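# Load two AA batteries into a remote control

## Task

Seat both AA batteries in the remote control's open battery compartment, each with its polarity correct and pressed fully home against the spring; the remote itself may be moved.

## Robot and tools

Robot: two arms, left_arm and right_arm, each ending in a two-finger parallel gripper carrying a wrist camera. Calibrated bases in the scene frame: left_arm at (+0.004, +0.334, +0.014) m, right_arm at (+0.002, -0.288, +0.020) m, both almost level. Cameras: cam_high and cam_low sit on a fixed beam behind the arms; cam_left_wrist and cam_right_wrist ride on the grippers. All images are 896x504.

Frames. Scene frame: origin at table-top height midway between the arms, +x out across the table, +y toward left_arm, +z up. Image left/right does not match arm names. Each arm reports end_effector_position (m) and end_effector_quat_wxyz in its own base frame; these can be off by a few cm, more at long reach. The reported point sits between the finger pads, just behind the tips. Offsets are taken along the current Hand target's own axes: +z is where the fingers point, y is the closing direction. Joint ranges (rad): waist -2.618 to 3.054, shoulder 0 to 3.142, elbow 0 to 3.142 (straight at 2.901), wrist pitch and yaw -1.571 to 1.571, wrist roll -2.094 to 2.094.

execute_actions(actions, cameras). actions is a list of actions; each action is a list of up to 15 rows, one row per 1/30 s step; a short action repeats its final row to fill 15 steps. Every row is one flat list of 14 numbers in [-1, 1]: left_arm dx, dy, dz, rx, ry, rz, opening, then the same seven for right_arm, always all 14. The six pose numbers are an offset (not a pose) from that arm's Hand target as it stood when the action began; every row counts from that same start, and the next action starts from the new Hand target, so repeating an offset keeps moving. Scale: 1.0 = 0.6 m for dx/dy/dz and 180 degrees for the rx/ry/rz rotation vector. Six zeros re-request the current Hand target. opening is absolute: +1 fully open (about 87 mm gap), +0.5 about 69 mm, 0 about 43 mm, -0.5 about 18 mm, -1 closed. Sending 0 is a real command, so resend a gripper's current value to leave it alone. cameras lists names, ["all"], or []; images come back only when asked or when actions is empty.

move(target, speed, blend, opening_speed, blocking, cameras). target is either one 14-number row or a list of up to 15 such rows, laid out as above; every row is an offset from the same starting Hand targets, not from the previous row. Paths are straight, end together, take at least 0.5 s and are cut off at 10 s. speed: path top speed in m/s, 0.002 to 2.9, default 0.25 (turning up to twice that in rad/s); one value or one per target. blend: corner rounding in m for lists; 0 stops at each target. opening_speed: rate of opening change per second on the -1..1 scale, minimum 0.2. blocking=false returns after about 0.5 s while motion continues. Paths do not avoid obstacles or the other arm; faster moves lag and stray more and hit harder, and a target set deeper past a contact presses harder. The result adds a move: line giving the ending (done, off_target, moving, held, fault) and any limits (limits=paced: pose clipped; limits=held: steps withheld). done means within 10 mm and 2 degrees at rest; it says nothing about contact.

wait(seconds 0 to 10) lets time pass holding the last commands. stop brakes a running move. zoom_image(camera, region=[x0, y0, x1, y1] in pixels, at most 504 wide and tall) enlarges part of that camera's newest image. finished_scene(scene) ends the scene irreversibly; call it only when both batteries are seated and will stay so with the robot not touching them.

Result lines: Hand target (last commanded pose after clipping; next offsets count from it), end_effector_position/quat, grip_measured (on the opening scale; Joint positions shows the gripper as 0 closed to 1 open), Joint velocities (may be omitted when all are within noise), Joint torques (per joint, positive toward larger angle, include gravity; joints 1-3 wrap at ±28 N m), Tool commands, motor temperatures.

Motion quirks: commanded orientation is clipped to within 40 degrees of the measured one each step. Friction and weight leave the gripper short, low or tilted; checking pose after each move and sending the missing offset helps, since waiting won't close the gap. Tiny moves may not happen or may drift sideways. Route around an arm's own base rather than close past it, or its shoulder posture may flip.

Gripping: to hold something, command an opening about 0.04 below the grip_measured reading at first contact for full force (smaller margin, gentler). Readings can be off by about 1 mm. Fingers give roughly 20 N per pad; fast closing can squeeze harder.

Avoid: dropping parts or releasing them while moving, slamming or hard pushing, striking the fixed bar, plate or low rail near the bases (tops up to about 3 cm above the table, no warning), pressing the arms or grippers together (the clearance check does not cover grippers or wrist cameras), loading a camera cable, and letting anything leave the table. Loose items may occasionally get nudged. Motors heat when holding loads, stretched out or pushing at an unreachable pose: MOTOR HOT at 75 °C, the arm folds and idles at 90 °C, and it collapses at 100 °C. Any arm stop is undesirable.

Each tool is called as name(argument=value, ...) on one line, values as JSON.

## Session

execute_actions(actions=[])

Scene clock: 0.00 s.
left_arm: end_effector_position=(+0.3855, -0.0269, +0.0477) grip_measured=+0.987 end_effector_quat_wxyz=(+0.562, +0.043, +0.826, +0.008) | right_arm: end_effector_position=(+0.3745, -0.0043, +0.0522) grip_measured=+0.975 end_effector_quat_wxyz=(+0.592, +0.030, +0.805, -0.015)
Joint positions: left_arm=[-0.101 1.553 0.403 0.772 -0.058 0.043 0.993] | right_arm=[0.022 1.534 0.306 0.923 0.081 0.037 0.988]
Joint velocities: within noise
Joint torques (N m): no reading
Motor temperatures (°C): left_arm=[24 38 27 30 23 23 23] | right_arm=[25 34 27 25 25 25 24]
Heat: left arm: 38 °C; right arm: 34 °C.
Hand target: left_arm +0.3885, -0.0262, +0.0521; +0.567, +0.042, +0.823, +0.009 | right_arm +0.3777, -0.0041, +0.0586; +0.600, +0.030, +0.799, -0.014
Tool commands: left_gripper/opening=+1.0 right_gripper/opening=+1.0

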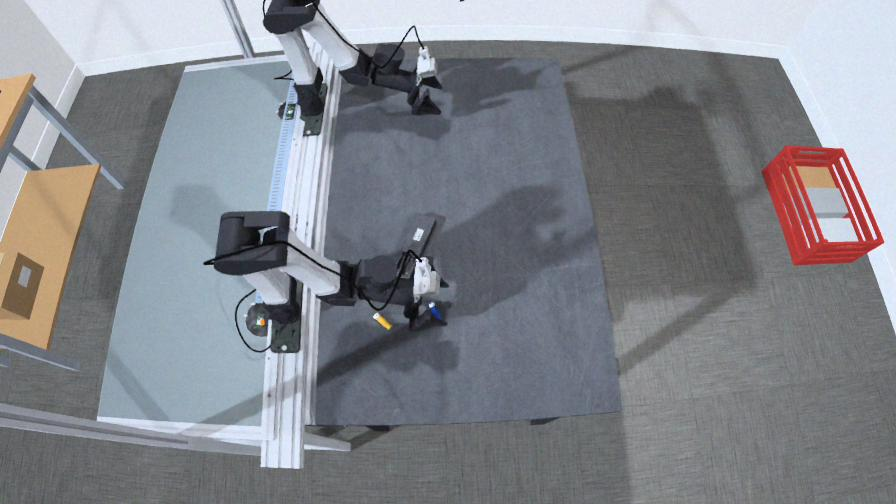

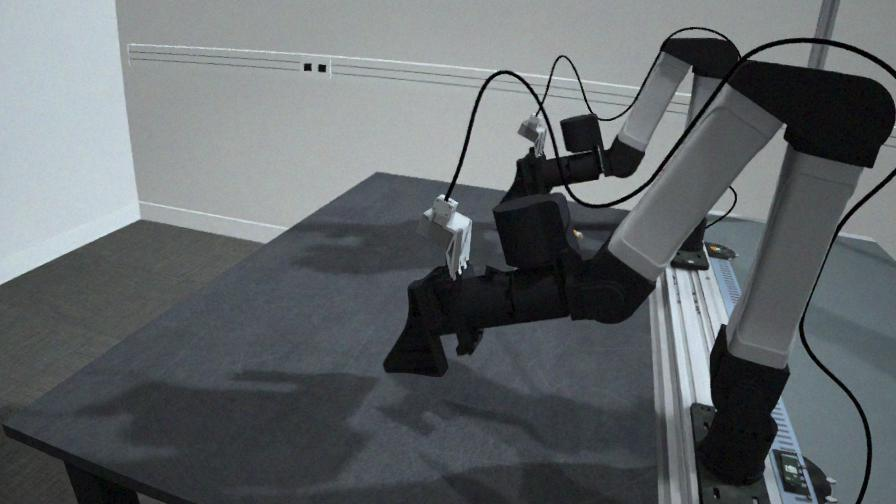

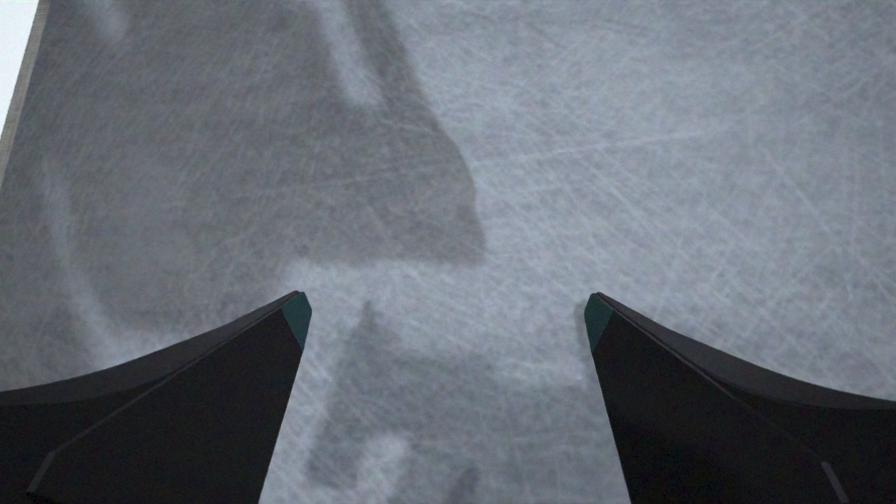

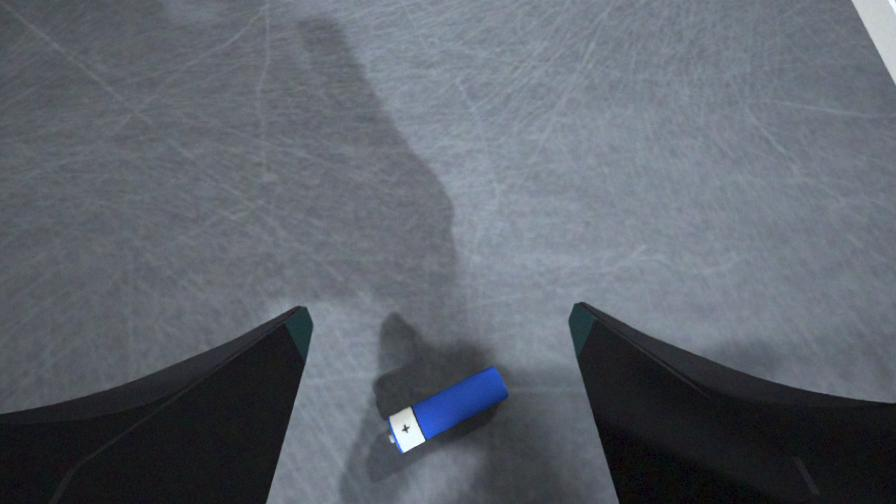

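move(target=[[-0.09,0,-0.12,0,0.13,0,1,-0.258,0,-0.075,0,0,0,1],[-0.18,0,-0.24,0,0.26,0,1,-0.174,0.323,-0.36,-0.0173,0.0767,-0.0121,1]], speed=0.4, blend=0.05, cameras=["all"])

zoom_image(camera="cam_right_wrist", region=[350, 50, 850, 350])

Scene clock: 29.47 s.
left_arm: end_effector_position=(+0.2912, -0.0287, +0.2030) grip_measured=+0.987 end_effector_quat_wxyz=(+0.198, +0.039, +0.979, +0.025) | right_arm: end_effector_position=(+0.2099, +0.1963, +0.2154) grip_measured=+0.975 end_effector_quat_wxyz=(+0.494, -0.010, +0.869, -0.004)
Joint positions: left_arm=[-0.145 1.473 1.525 -1.232 -0.089 -0.047 0.993] | right_arm=[1.183 1.198 1.132 -0.934 0.918 0.873 0.988]
Joint torques (N m): left_arm=[0.03 -3.92 8.24 0.95 -0.25 -0.04] | right_arm=[0.13 -1.63 7.17 1.24 0.63 0.12]
Motor temperatures (°C): left_arm=[24 40 31 34 23 23 22] | right_arm=[25 35 29 30 25 25 24]
Heat: left arm: 40 °C; right arm: 35 °C.
Hand target: left_arm +0.2922, -0.0299, +0.2042; +0.193, +0.035, +0.980, +0.025 | right_arm +0.2126, +0.1988, +0.2219; +0.500, +0.000, +0.866, +0.000
Off the commanded pose: left_arm 0.002 m, 1 deg | right_arm 0.008 m, 1 deg.
move: done

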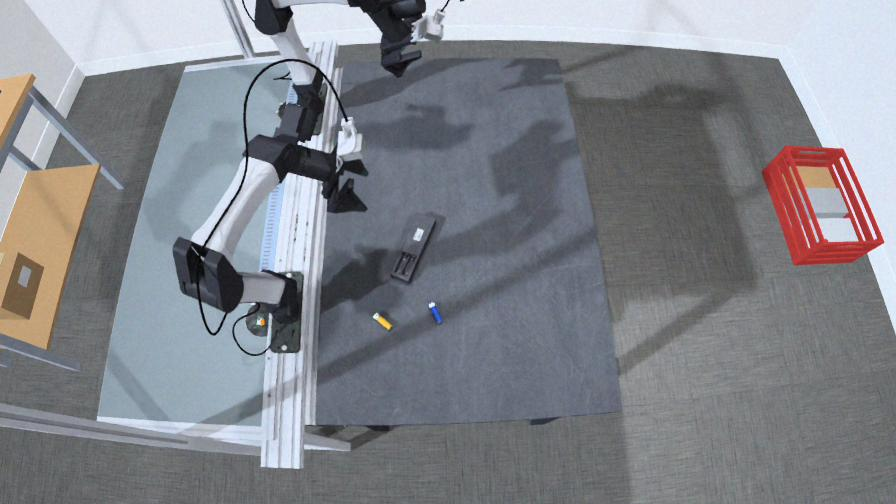

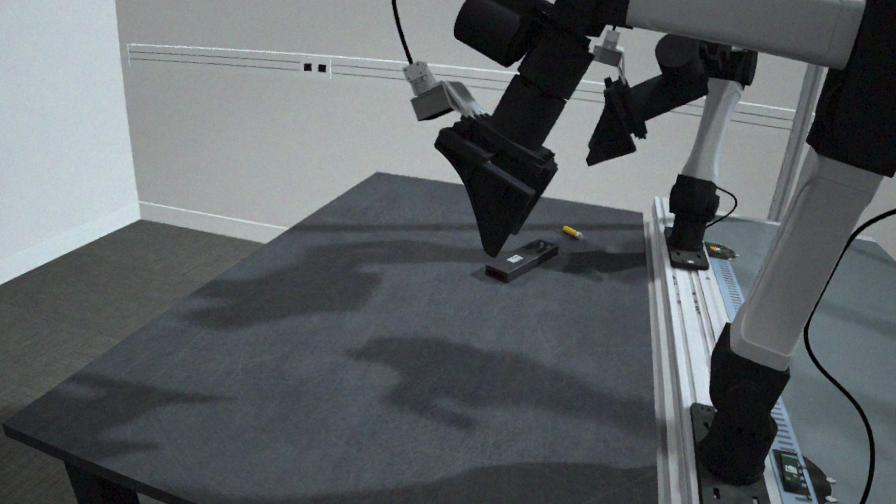

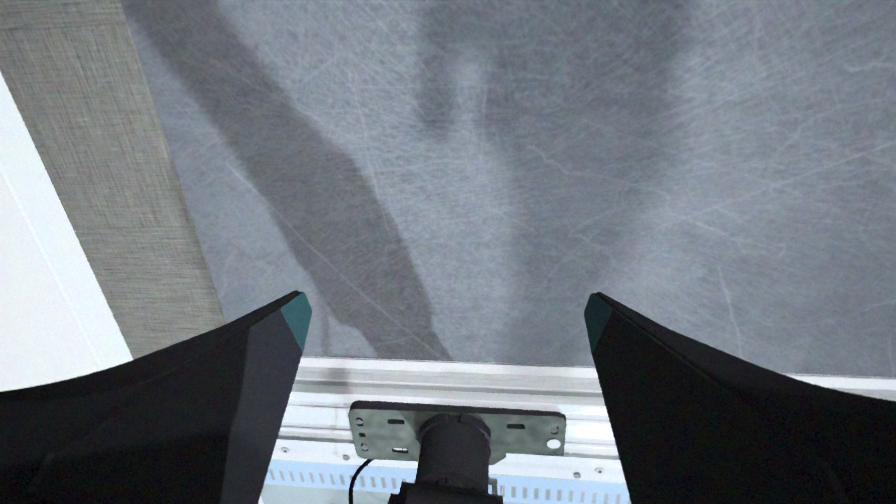

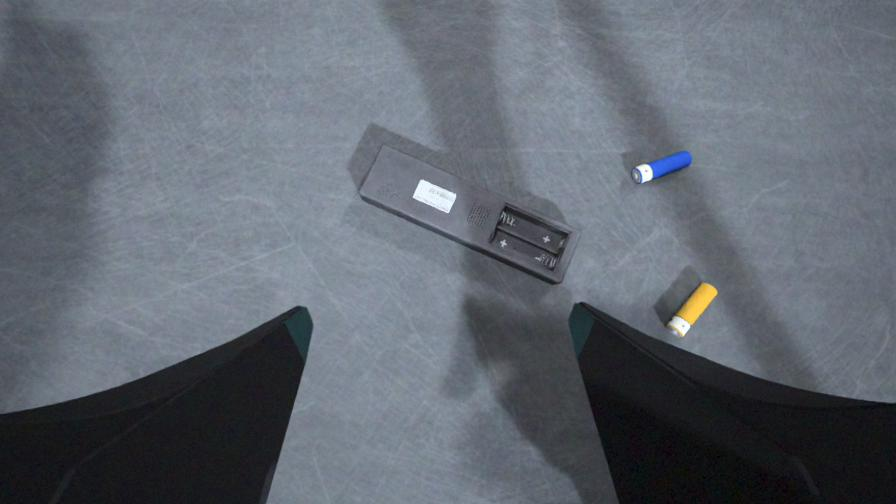

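Scaled by 1.008 from the camera's 896x504 image, which has a finer 1280x720 frame.

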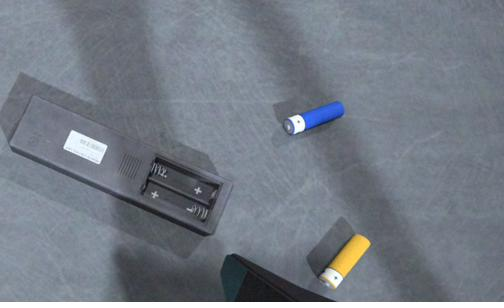

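zoom_image(camera="cam_right_wrist", region=[480, 190, 590, 290])

zoom_image(camera="cam_right_wrist", region=[610, 130, 740, 350])

zoom_image(camera="cam_low", region=[470, 220, 590, 290])

Scaled by 4.582 from the camera's 896x504 image, which has a finer 1280x720 frame.

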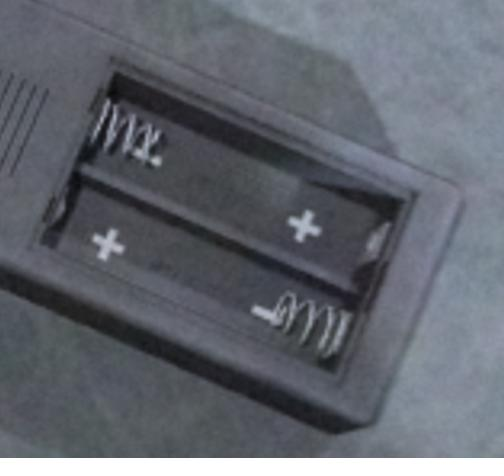

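Scaled by 2.291 from the camera's 896x504 image, which has a finer 1280x720 frame.

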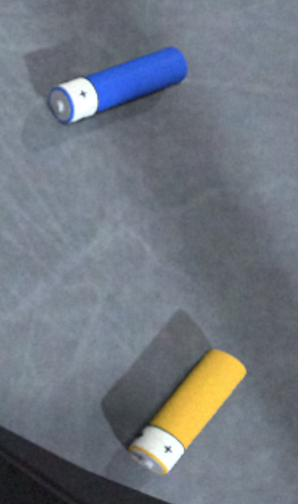

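Scaled by 4.200 from the camera's 896x504 image, which has a finer 1280x720 frame.

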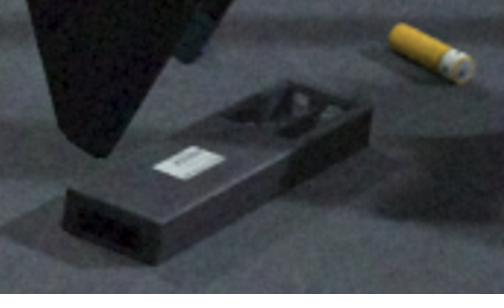

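move(target=[[0,0,0,0,0,0,1,0.073,-0.31,0.281,-0.305,0.230,-0.528,0],[-0.026,-0.514,0.208,0.439,-0.178,0.441,0.6,0.073,-0.31,0.281,-0.305,0.230,-0.528,0]], speed=0.4, cameras=["all"])

Scene clock: 95.57 s.
left_arm: end_effector_position=(+0.3333, -0.3324, +0.0782) grip_measured=+0.600 end_effector_quat_wxyz=(+0.297, +0.703, +0.469, -0.445) | right_arm: end_effector_position=(+0.3331, +0.0151, +0.0981) grip_measured=+0.000 end_effector_quat_wxyz=(-0.004, +0.797, -0.604, -0.002)
Joint positions: left_arm=[-0.482 2.217 1.735 -0.908 1.12 1.372 0.8] | right_arm=[0.166 1.779 1.445 -1.233 -0.007 -1.678 0.5]
Joint torques (N m): left_arm=[0.46 -9.09 8.27 0.47 0.48 0.22] | right_arm=[-0.21 -5.27 6.43 0.14 0.07 -0.13]
Motor temperatures (°C): left_arm=[24 40 35 32 23 23 22] | right_arm=[25 35 35 28 26 25 24]
Heat: left arm: 40 °C; right arm: 35 °C.
Hand target: left_arm +0.3360, -0.3342, +0.0756; +0.296, +0.704, +0.465, -0.449 | right_arm +0.3365, +0.0127, +0.0998; +0.001, +0.799, -0.602, +0.000
Off the commanded pose: left_arm 0.004 m, 1 deg | right_arm 0.004 m, 1 deg.
move: done

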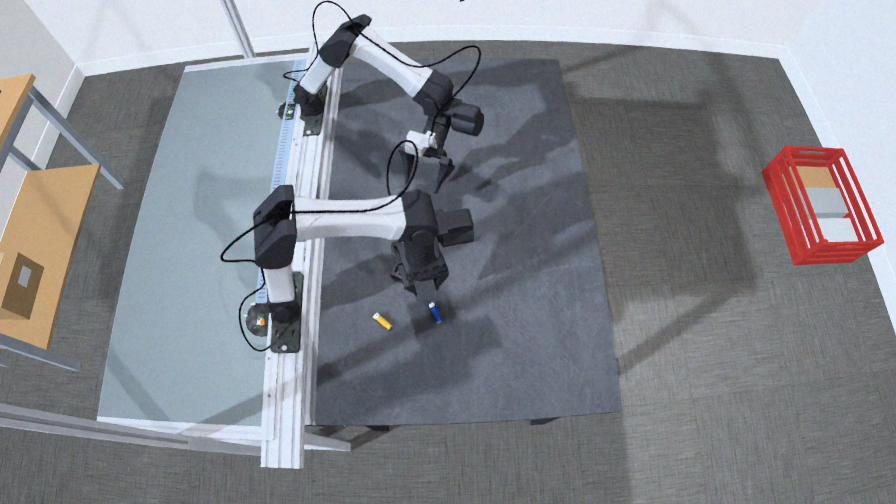

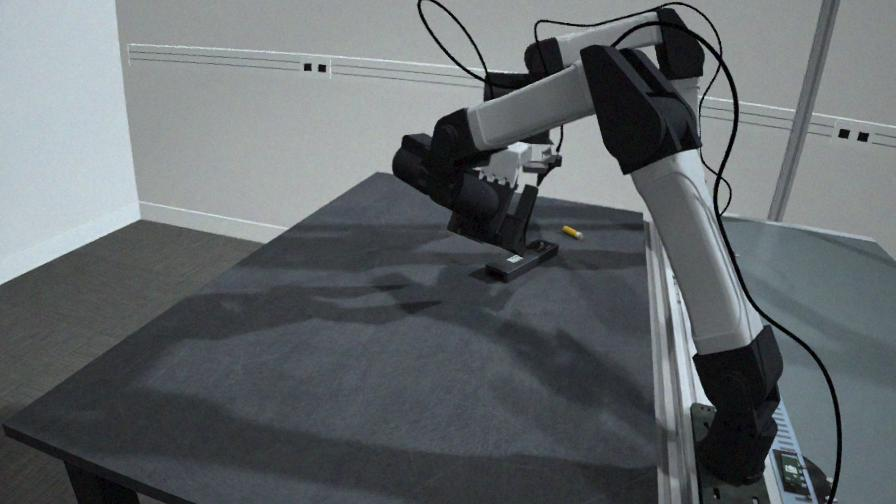

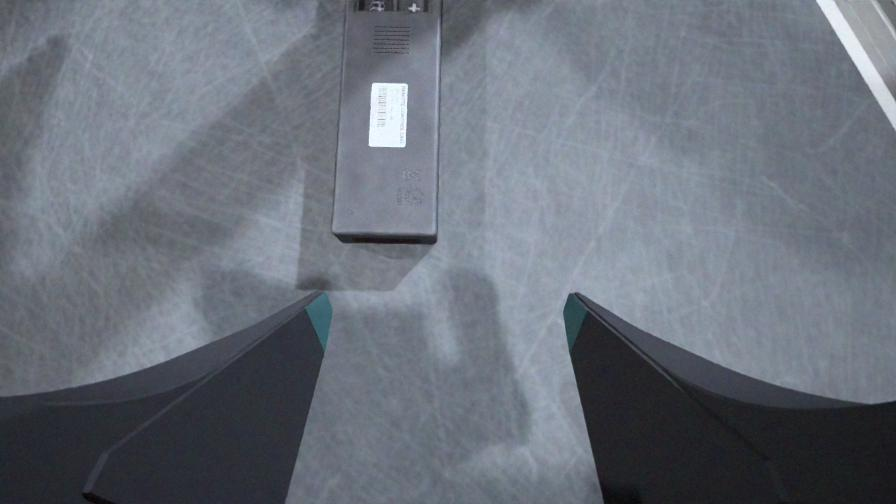

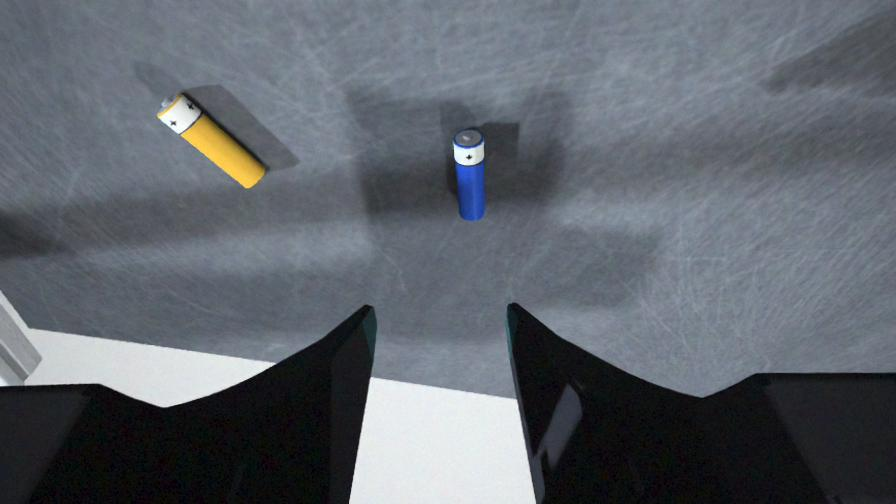

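move(target=[[-0.005,0.048,0.13,0,0,0,0.6,0.03,-0.022,0.09,0,0,-0.035,-0.1],[0.035,0.048,0.145,0,0,0,0.6,0.03,-0.022,0.13,0,0,-0.035,-0.1]], speed=0.15, cameras=["cam_left_wrist","cam_right_wrist"])

Scene clock: 126.63 s.
left_arm: end_effector_position=(+0.3293, -0.4120, +0.0293) grip_measured=+0.600 end_effector_quat_wxyz=(+0.295, +0.706, +0.459, -0.452) | right_arm: end_effector_position=(+0.3529, +0.0015, +0.0254) grip_measured=-0.100 end_effector_quat_wxyz=(-0.003, +0.829, -0.560, -0.001)
Joint positions: left_arm=[-0.63 2.38 1.784 -0.541 1.093 1.092 0.8] | right_arm=[0.115 1.89 1.29 -0.967 -0.006 -1.838 0.45]
Joint torques (N m): left_arm=[1.03 -10.74 6.17 1.16 0.26 0.04] | right_arm=[-0.2 -6.08 4.36 0.35 0.05 -0.13]
Motor temperatures (°C): left_arm=[24 45 36 31 23 23 22] | right_arm=[25 37 34 27 25 25 23]
Heat: left arm: 45 °C; right arm: 37 °C.
Hand target: left_arm +0.3351, -0.4099, +0.0201; +0.297, +0.704, +0.465, -0.449 | right_arm +0.3540, -0.0010, +0.0217; +0.001, +0.831, -0.557, +0.000
Off the commanded pose: left_arm 0.011 m, 1 deg | right_arm 0.005 m, 1 deg.
move: off_target (left_arm)
Images, in order (width x height): cam_left_wrist 896x504, cam_right_wrist 896x504.

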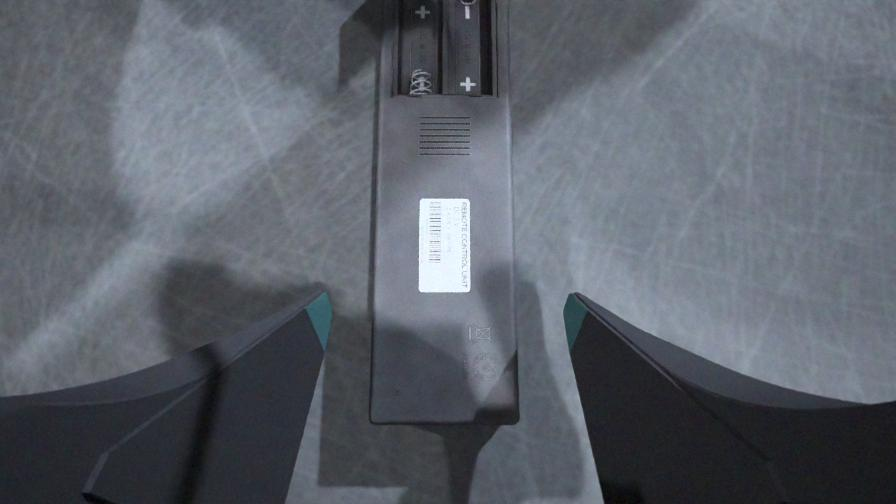

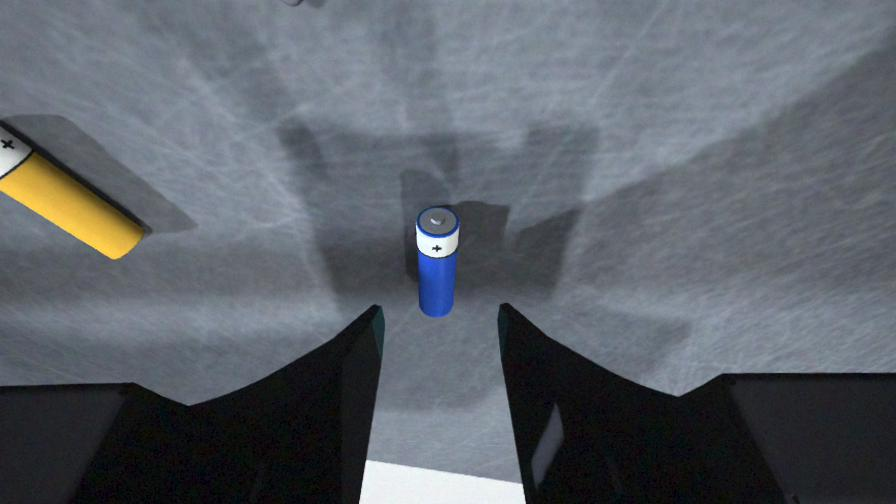

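move(target=[[0.042,0.002,0.001,0,0,0,0.6,-0.008,0.002,0.039,0,0,0,-0.1],[0.042,0.002,0.001,0,0,0,0.02,-0.008,0.002,0.039,0,0,0,-0.68]], speed=0.12, opening_speed=0.6, cameras=["cam_left_wrist","cam_right_wrist"])

Scene clock: 136.37 s.
left_arm: end_effector_position=(+0.3350, -0.4035, +0.0073) grip_measured=+0.074 end_effector_quat_wxyz=(+0.292, +0.703, +0.466, -0.451) | right_arm: end_effector_position=(+0.3520, +0.0024, +0.0036) grip_measured=-0.637 end_effector_quat_wxyz=(-0.005, +0.829, -0.559, +0.001)
Joint positions: left_arm=[-0.61 2.419 1.768 -0.519 1.095 1.115 0.537] | right_arm=[0.118 1.915 1.229 -0.876 -0.006 -1.838 0.181]
Joint torques (N m): left_arm=[1.18 -10.5 5.98 1.13 0.34 0.19] | right_arm=[0.77 -5.87 4.03 0.36 0.05 0.01]
Heat: left arm: 45 °C; right arm: 37 °C.
Hand target: left_arm +0.3401, -0.4011, -0.0030; +0.297, +0.704, +0.465, -0.449 | right_arm +0.3509, +0.0029, -0.0018; +0.001, +0.831, -0.557, -0.001
Off the commanded pose: left_arm 0.012 m, 1 deg | right_arm 0.005 m, 1 deg.
move: off_target (left_arm); target 2's new opening was sent with left_arm's hand 0.012 m and 1 deg from that target
Images, in order (width x height): cam_left_wrist 896x504, cam_right_wrist 896x504.

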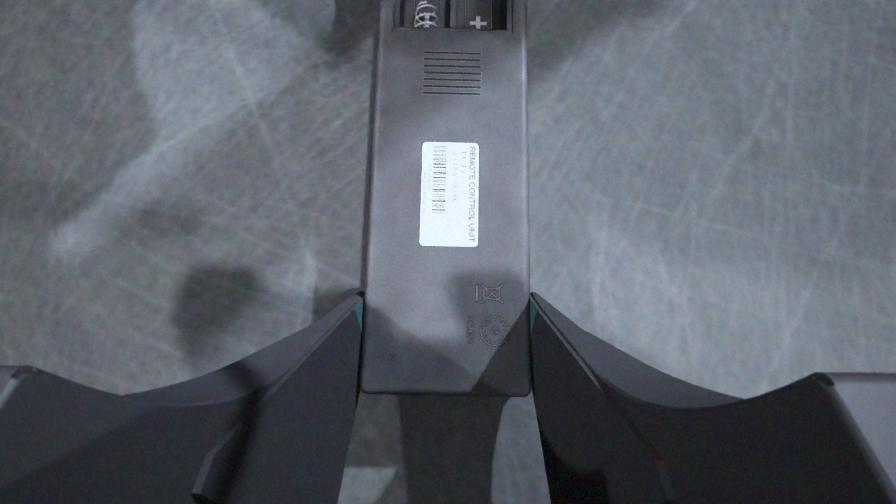

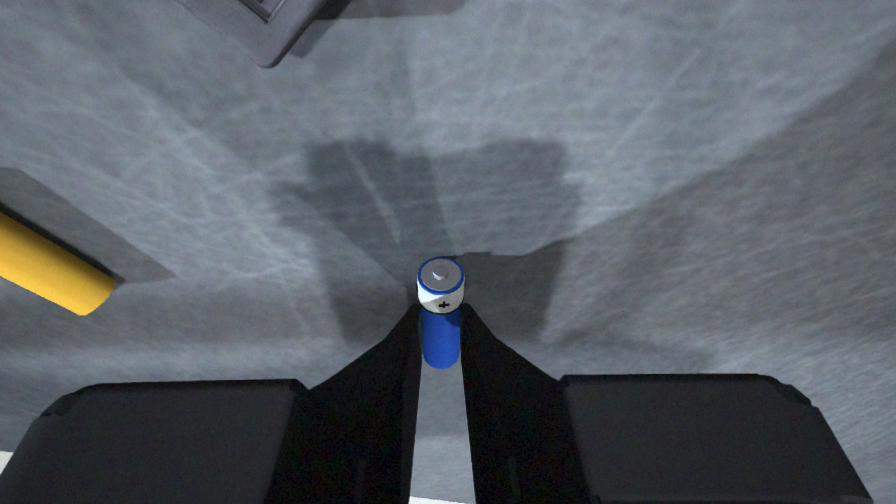

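move(target=[[0,0,0,0,0,0,0.02,0,0,0,0,0,0,-0.5],[0,0,0,0,0,0,0.02,-0.003,0,0.006,0,0,0,-0.5],[0,0,0,0,0,0,0.02,-0.003,0,0.006,0,0,0,-0.7],[0,0,0,0,0,0,0.02,-0.003,0,-0.15,0,0,0,-0.7]], speed=0.15, opening_speed=1)

move(target=[-0.0165,-0.092,0.0355,-0.2265,0,-0.105,0.02,0,0,0,0,0,0,-0.7], speed=0.12, cameras=["all"])

Scene clock: 152.23 s.
left_arm: end_effector_position=(+0.3350, -0.4035, +0.0073) grip_measured=+0.074 end_effector_quat_wxyz=(+0.292, +0.703, +0.466, -0.451) | right_arm: end_effector_position=(+0.3474, +0.0035, +0.0724) grip_measured=-0.624 end_effector_quat_wxyz=(+0.011, +0.831, -0.557, -0.017)
Joint positions: left_arm=[-0.61 2.419 1.768 -0.519 1.095 1.115 0.537] | right_arm=[0.123 1.862 1.446 -1.195 -0.005 -1.838 0.188]
Joint torques (N m): left_arm=[1.13 -10.48 5.97 1.13 0.34 0.22] | right_arm=[0.8 -9.87 6.05 0.04 0.05 0.07]
Heat: left arm: 47 °C; right arm: 38 °C.
Hand target: left_arm +0.3401, -0.4011, -0.0030; +0.296, +0.704, +0.465, -0.449 | right_arm +0.3505, +0.0046, +0.0883; +0.001, +0.831, -0.557, +0.000
Off the commanded pose: left_arm 0.012 m, 1 deg | right_arm 0.016 m, 2 deg.
move: off_target (left_arm, right_arm)

Scene clock: 156.17 s.
left_arm: end_effector_position=(+0.2885, -0.4102, +0.0097) grip_measured=+0.074 end_effector_quat_wxyz=(+0.469, +0.471, +0.679, -0.310) | right_arm: end_effector_position=(+0.3473, +0.0035, +0.0724) grip_measured=-0.624 end_effector_quat_wxyz=(+0.011, +0.831, -0.557, -0.017)
Joint positions: left_arm=[-0.865 2.06 0.869 0.796 0.303 0.145 0.537] | right_arm=[0.123 1.862 1.446 -1.195 -0.005 -1.838 0.188]
Joint torques (N m): left_arm=[-0.13 -9.98 3.59 1.48 -0.21 0.02] | right_arm=[0.8 -9.88 6.06 0.03 0.05 0.08]
Heat: left arm: 47 °C; right arm: 39 °C.
Hand target: left_arm +0.2801, -0.4010, -0.0031; +0.446, +0.473, +0.698, -0.301 | right_arm +0.3505, +0.0046, +0.0883; +0.001, +0.831, -0.557, +0.000
Off the commanded pose: left_arm 0.018 m, 4 deg | right_arm 0.016 m, 2 deg.
move: off_target (left_arm, right_arm)

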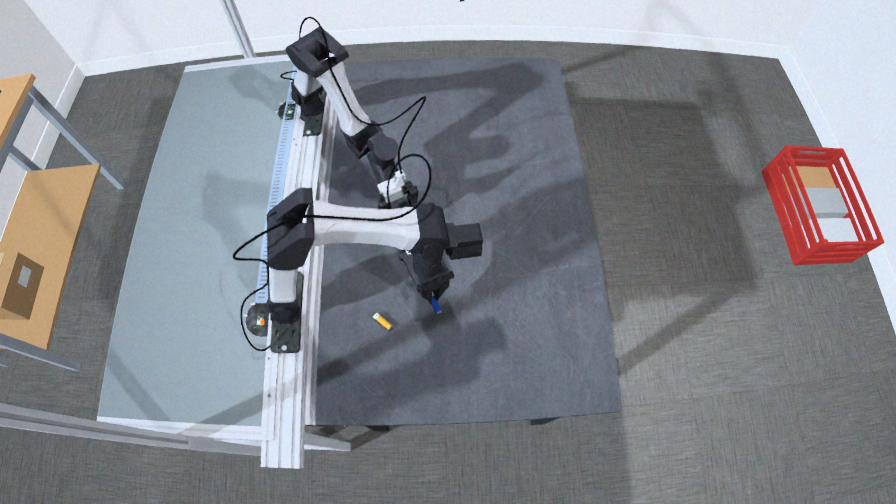

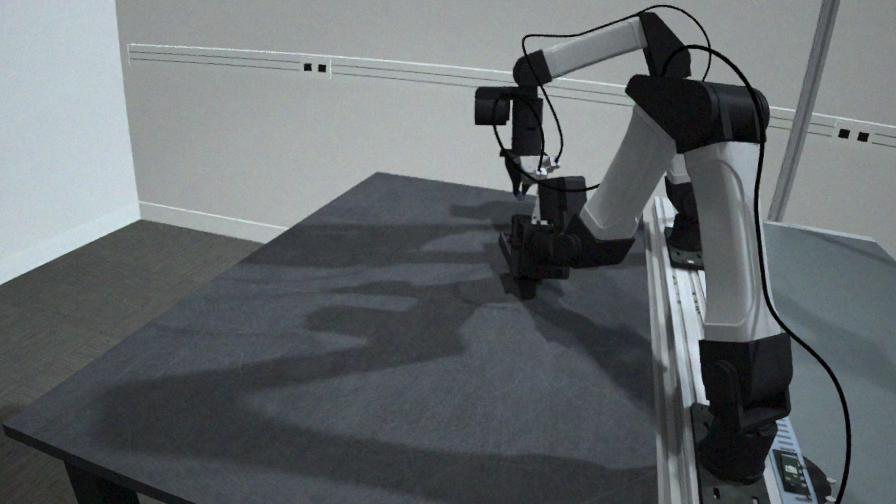

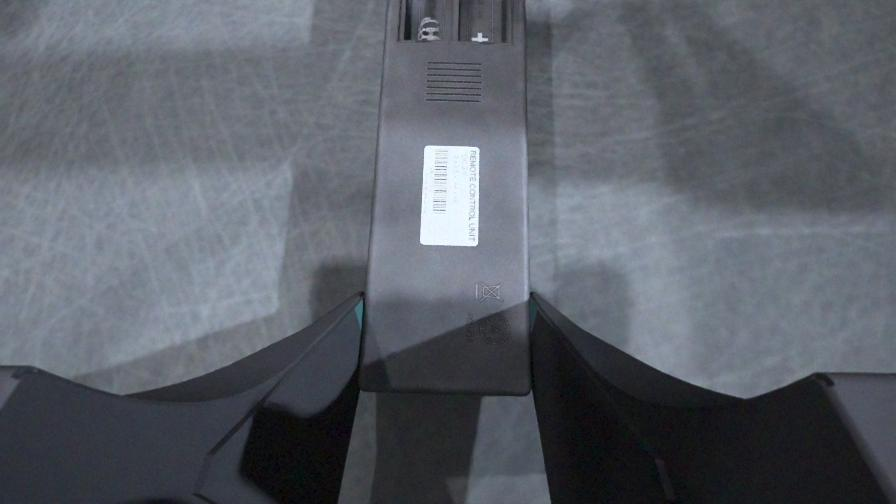

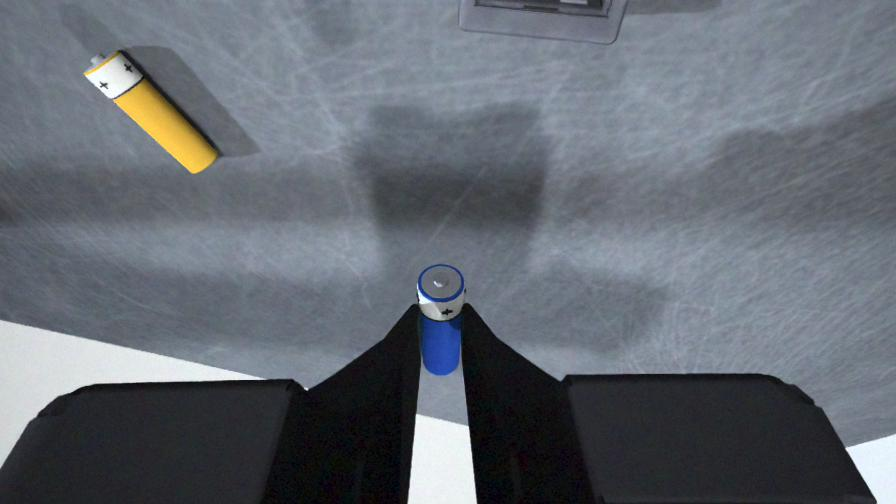

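move(target=[[0,0,0,0,0,0,0.02,0,0,-0.05,0,0,0.5,-0.7],[0,0,0,0,0,0,0.02,0,0,-0.05,0,0,-0.9867,-0.7],[0,0,0,0,0,0,0.02,-0.146,-0.06,-0.0,0,0,-0.9867,-0.7]], speed=[0.5,0.5,0.25], cameras=["cam_high","cam_right_wrist"])

zoom_image(camera="cam_right_wrist", region=[320, 120, 570, 370])

Scene clock: 180.80 s.
left_arm: end_effector_position=(+0.2886, -0.4102, +0.0097) grip_measured=+0.074 end_effector_quat_wxyz=(+0.469, +0.471, +0.679, -0.310) | right_arm: end_effector_position=(+0.3491, +0.1008, +0.0830) grip_measured=-0.624 end_effector_quat_wxyz=(-0.010, +0.568, +0.823, -0.007)
Joint positions: left_arm=[-0.865 2.06 0.869 0.796 0.303 0.145 0.537] | right_arm=[0.167 1.975 1.639 -1.258 -0.004 1.375 0.188]
Joint torques (N m): left_arm=[-0.18 -9.99 3.59 1.48 -0.25 0.03] | right_arm=[-0.02 -9.7 4.15 0.31 0.17 0.14]
Motor temperatures (°C): left_arm=[24 49 33 32 23 23 23] | right_arm=[25 42 34 26 25 25 24]
Heat: left arm: 49 °C; right arm: 42 °C.
Hand target: left_arm +0.2802, -0.4010, -0.0031; +0.446, +0.473, +0.698, -0.301 | right_arm +0.3505, +0.0994, +0.0880; -0.001, +0.574, +0.819, -0.001
Off the commanded pose: left_arm 0.018 m, 4 deg | right_arm 0.006 m, 1 deg.
move: off_target (left_arm)
Images, in order (width x height): cam_high 896x504, cam_right_wrist 896x504.

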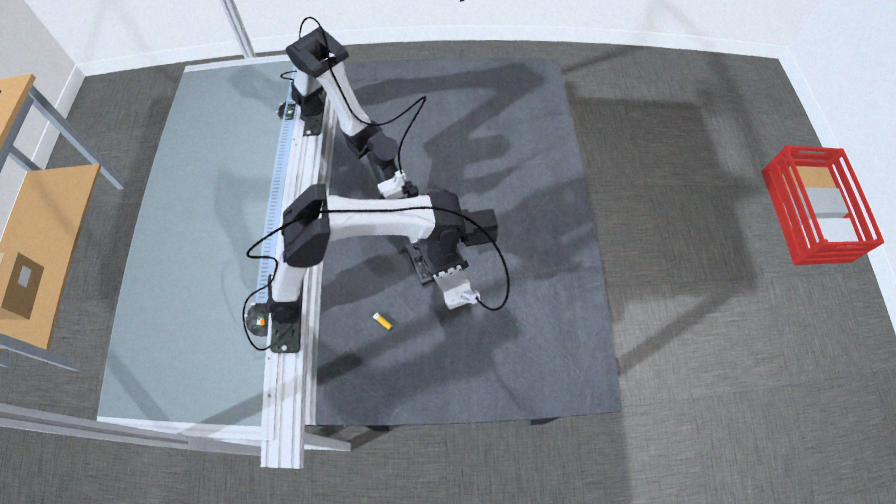

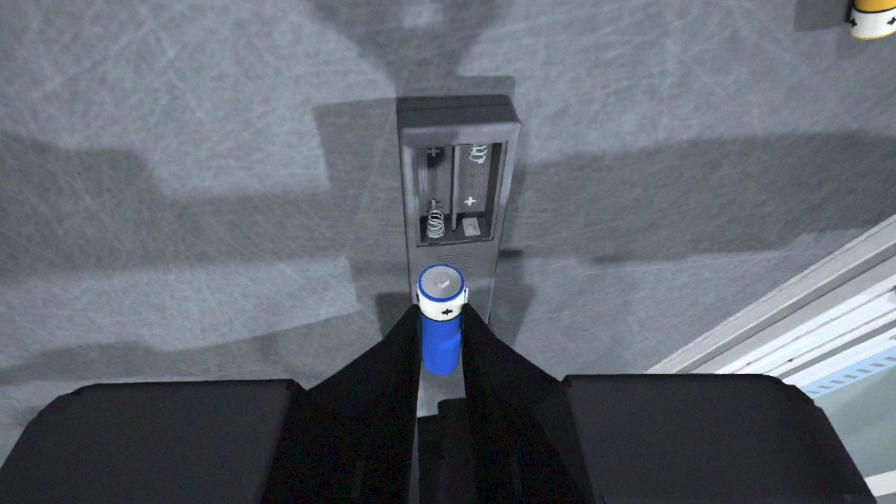

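Scaled by 2.016 from the camera's 896x504 image, which has a finer 1280x720 frame.

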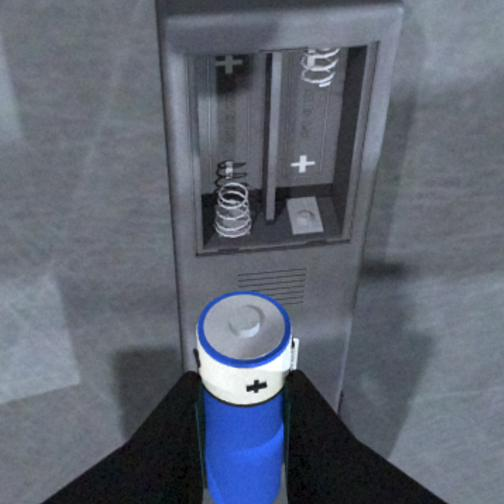

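move(target=[[0,0,0,0,0,0,0.02,0.018,0.006,0,0,-0.178,0,-0.7],[0,0,0,0,0,0,0.02,0.018,0.006,0.07,0,-0.178,0,-0.7]], speed=0.15, cameras=["cam_right_wrist"])

zoom_image(camera="cam_right_wrist", region=[320, 150, 570, 400])

Scene clock: 217.40 s.
left_arm: end_effector_position=(+0.2886, -0.4102, +0.0097) grip_measured=+0.074 end_effector_quat_wxyz=(+0.469, +0.471, +0.679, -0.310) | right_arm: end_effector_position=(+0.3483, +0.1106, +0.0500) grip_measured=-0.624 end_effector_quat_wxyz=(+0.221, +0.550, +0.790, -0.157)
Joint positions: left_arm=[-0.865 2.06 0.869 0.796 0.303 0.145 0.537] | right_arm=[0.46 1.992 1.515 -1.164 0.544 1.696 0.188]
Joint torques (N m): left_arm=[-0.23 -9.95 3.69 1.46 -0.26 0.03] | right_arm=[0.61 -6.83 4.38 0.22 0.56 0.13]
Motor temperatures (°C): left_arm=[24 50 31 33 23 23 23] | right_arm=[25 47 33 26 25 25 25]
Heat: left arm: 50 °C; right arm: 47 °C.
Hand target: left_arm +0.2802, -0.4010, -0.0031; +0.446, +0.473, +0.698, -0.301 | right_arm +0.3500, +0.1107, +0.0460; +0.226, +0.551, +0.787, -0.160
Off the commanded pose: left_arm 0.018 m, 4 deg | right_arm 0.004 m, 1 deg.
move: off_target (left_arm)
Images, in order (width x height): cam_right_wrist 896x504.

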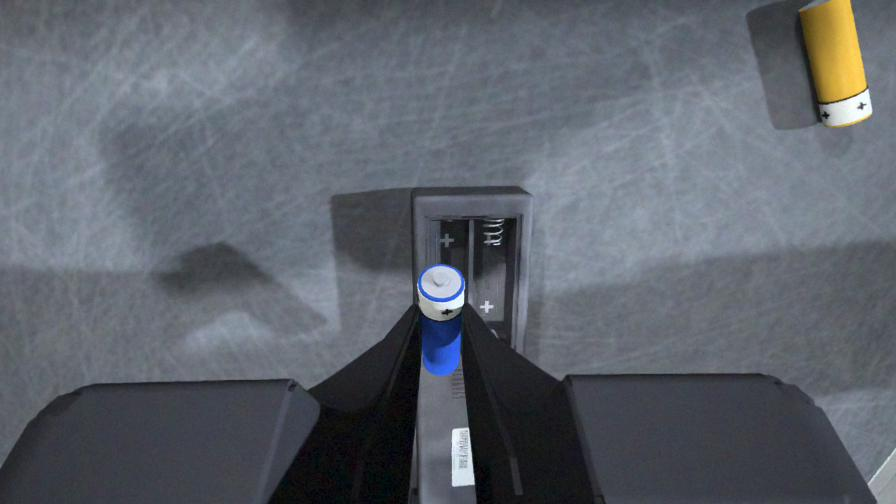

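Scaled by 2.016 from the camera's 896x504 image, which has a finer 1280x720 frame.

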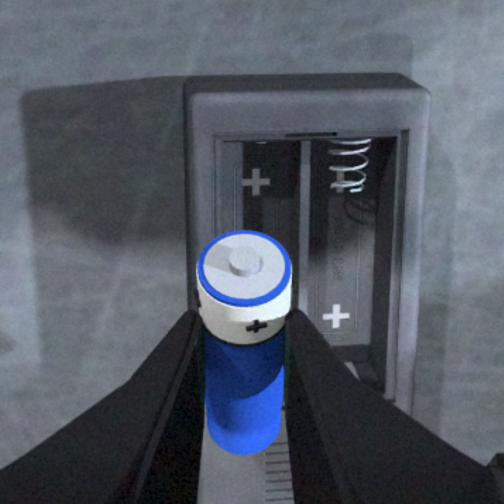

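move(target=[0,0,0,0,0,0,0.02,0.0188,-0.0025,0.0363,0,0,0,-0.7], speed=0.06, cameras=["cam_right_wrist","cam_left_wrist"])

zoom_image(camera="cam_right_wrist", region=[320, 190, 570, 440])

zoom_image(camera="cam_left_wrist", region=[370, 0, 570, 100])

Scene clock: 229.37 s.
left_arm: end_effector_position=(+0.2884, -0.4102, +0.0097) grip_measured=+0.074 end_effector_quat_wxyz=(+0.468, +0.468, +0.682, -0.312) | right_arm: end_effector_position=(+0.3459, +0.1086, +0.0315) grip_measured=-0.624 end_effector_quat_wxyz=(+0.222, +0.549, +0.790, -0.159)
Joint positions: left_arm=[-0.865 2.06 0.869 0.796 0.302 0.137 0.537] | right_arm=[0.46 2.002 1.453 -1.094 0.548 1.696 0.188]
Joint torques (N m): left_arm=[-0.16 -9.96 3.64 1.48 -0.26 0.12] | right_arm=[0.13 -6.05 3.52 0.49 0.52 0.07]
Heat: left arm: 51 °C; right arm: 46 °C.
Hand target: left_arm +0.2802, -0.4010, -0.0031; +0.446, +0.473, +0.698, -0.301 | right_arm +0.3493, +0.1084, +0.0217; +0.226, +0.551, +0.787, -0.160
Off the commanded pose: left_arm 0.018 m, 3 deg | right_arm 0.010 m, 1 deg.
move: off_target (left_arm)
Images, in order (width x height): cam_left_wrist 896x504, cam_right_wrist 896x504.

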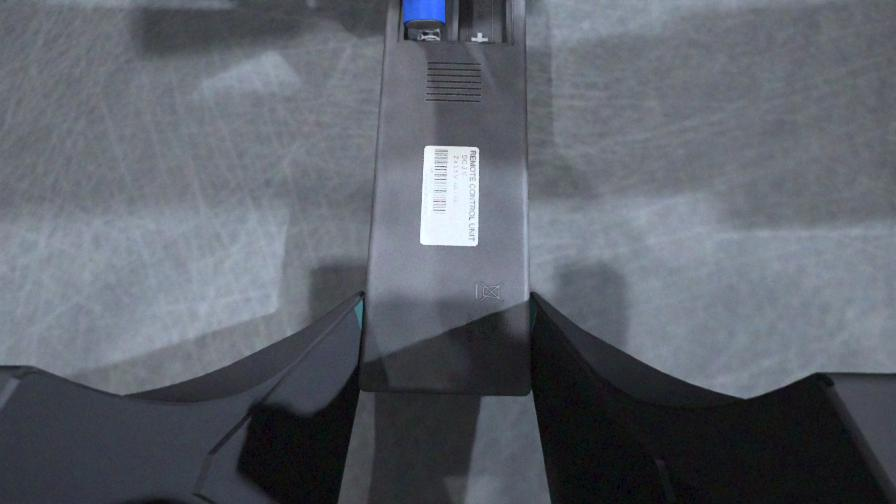

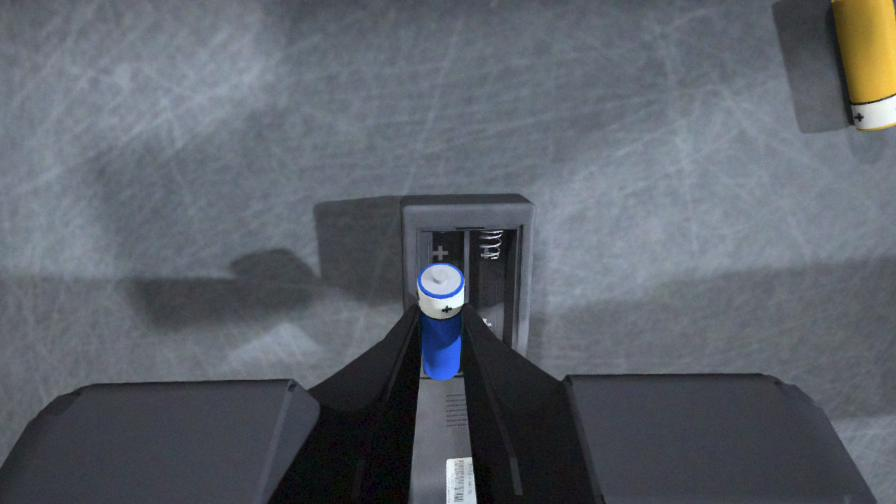

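Scaled by 2.016 from the camera's 896x504 image, which has a finer 1280x720 frame.

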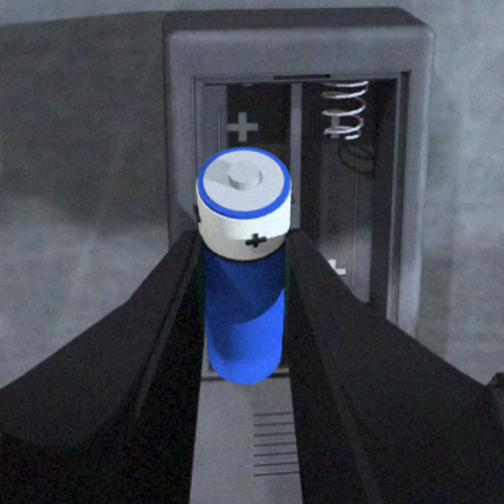

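Scaled by 2.520 from the camera's 896x504 image, which has a finer 1280x720 frame.

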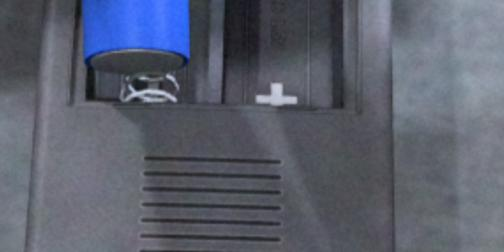

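move(target=[[0,0,0,0,0,0,0.02,-0.006,0,-0.012,0,0,0,-0.7],[0,0,0,0,0,0,0.02,-0.006,-0.005,-0.012,0,0,0,-0.7],[0,0,0,0,0,0,0.02,0.0,-0.005,0.0,0,0,0,-0.7]], speed=0.06, cameras=["cam_right_wrist","cam_left_wrist"])

zoom_image(camera="cam_right_wrist", region=[320, 190, 570, 440])

zoom_image(camera="cam_left_wrist", region=[370, 0, 570, 100])

Scene clock: 241.33 s.
left_arm: end_effector_position=(+0.2883, -0.4103, +0.0097) grip_measured=+0.074 end_effector_quat_wxyz=(+0.468, +0.468, +0.682, -0.312) | right_arm: end_effector_position=(+0.3461, +0.1075, +0.0293) grip_measured=-0.624 end_effector_quat_wxyz=(+0.225, +0.549, +0.789, -0.159)
Joint positions: left_arm=[-0.865 2.06 0.869 0.796 0.302 0.135 0.537] | right_arm=[0.46 2.002 1.442 -1.081 0.555 1.696 0.188]
Joint torques (N m): left_arm=[-0.12 -10 3.56 1.44 -0.23 0.1] | right_arm=[0.21 -6.9 3.14 0.4 0.44 0.08]
Heat: left arm: 51 °C; right arm: 44 °C.
Hand target: left_arm +0.2802, -0.4010, -0.0031; +0.446, +0.473, +0.698, -0.301 | right_arm +0.3464, +0.1073, +0.0217; +0.226, +0.551, +0.787, -0.160
Off the commanded pose: left_arm 0.018 m, 3 deg | right_arm 0.008 m, 0 deg.
move: off_target (left_arm)
Images, in order (width x height): cam_left_wrist 896x504, cam_right_wrist 896x504.

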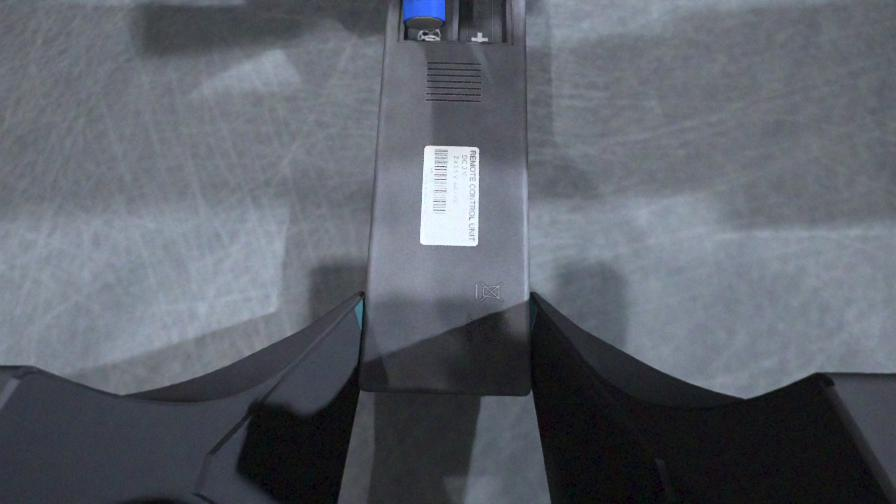

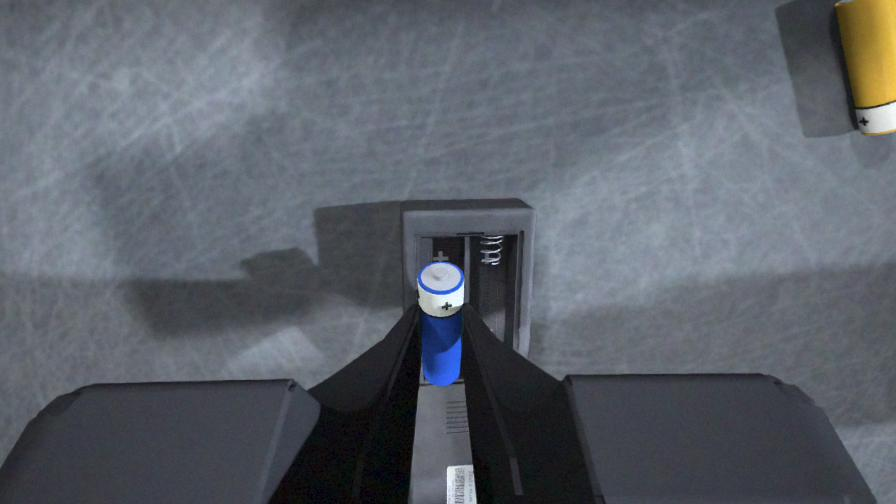

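Scaled by 2.016 from the camera's 896x504 image, which has a finer 1280x720 frame.

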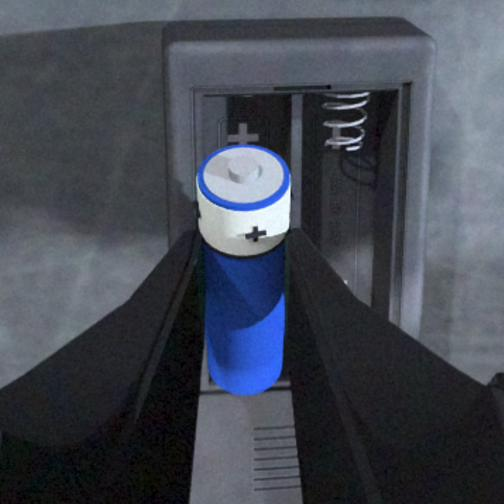

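Scaled by 2.520 from the camera's 896x504 image, which has a finer 1280x720 frame.

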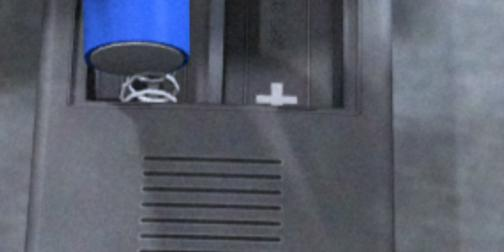

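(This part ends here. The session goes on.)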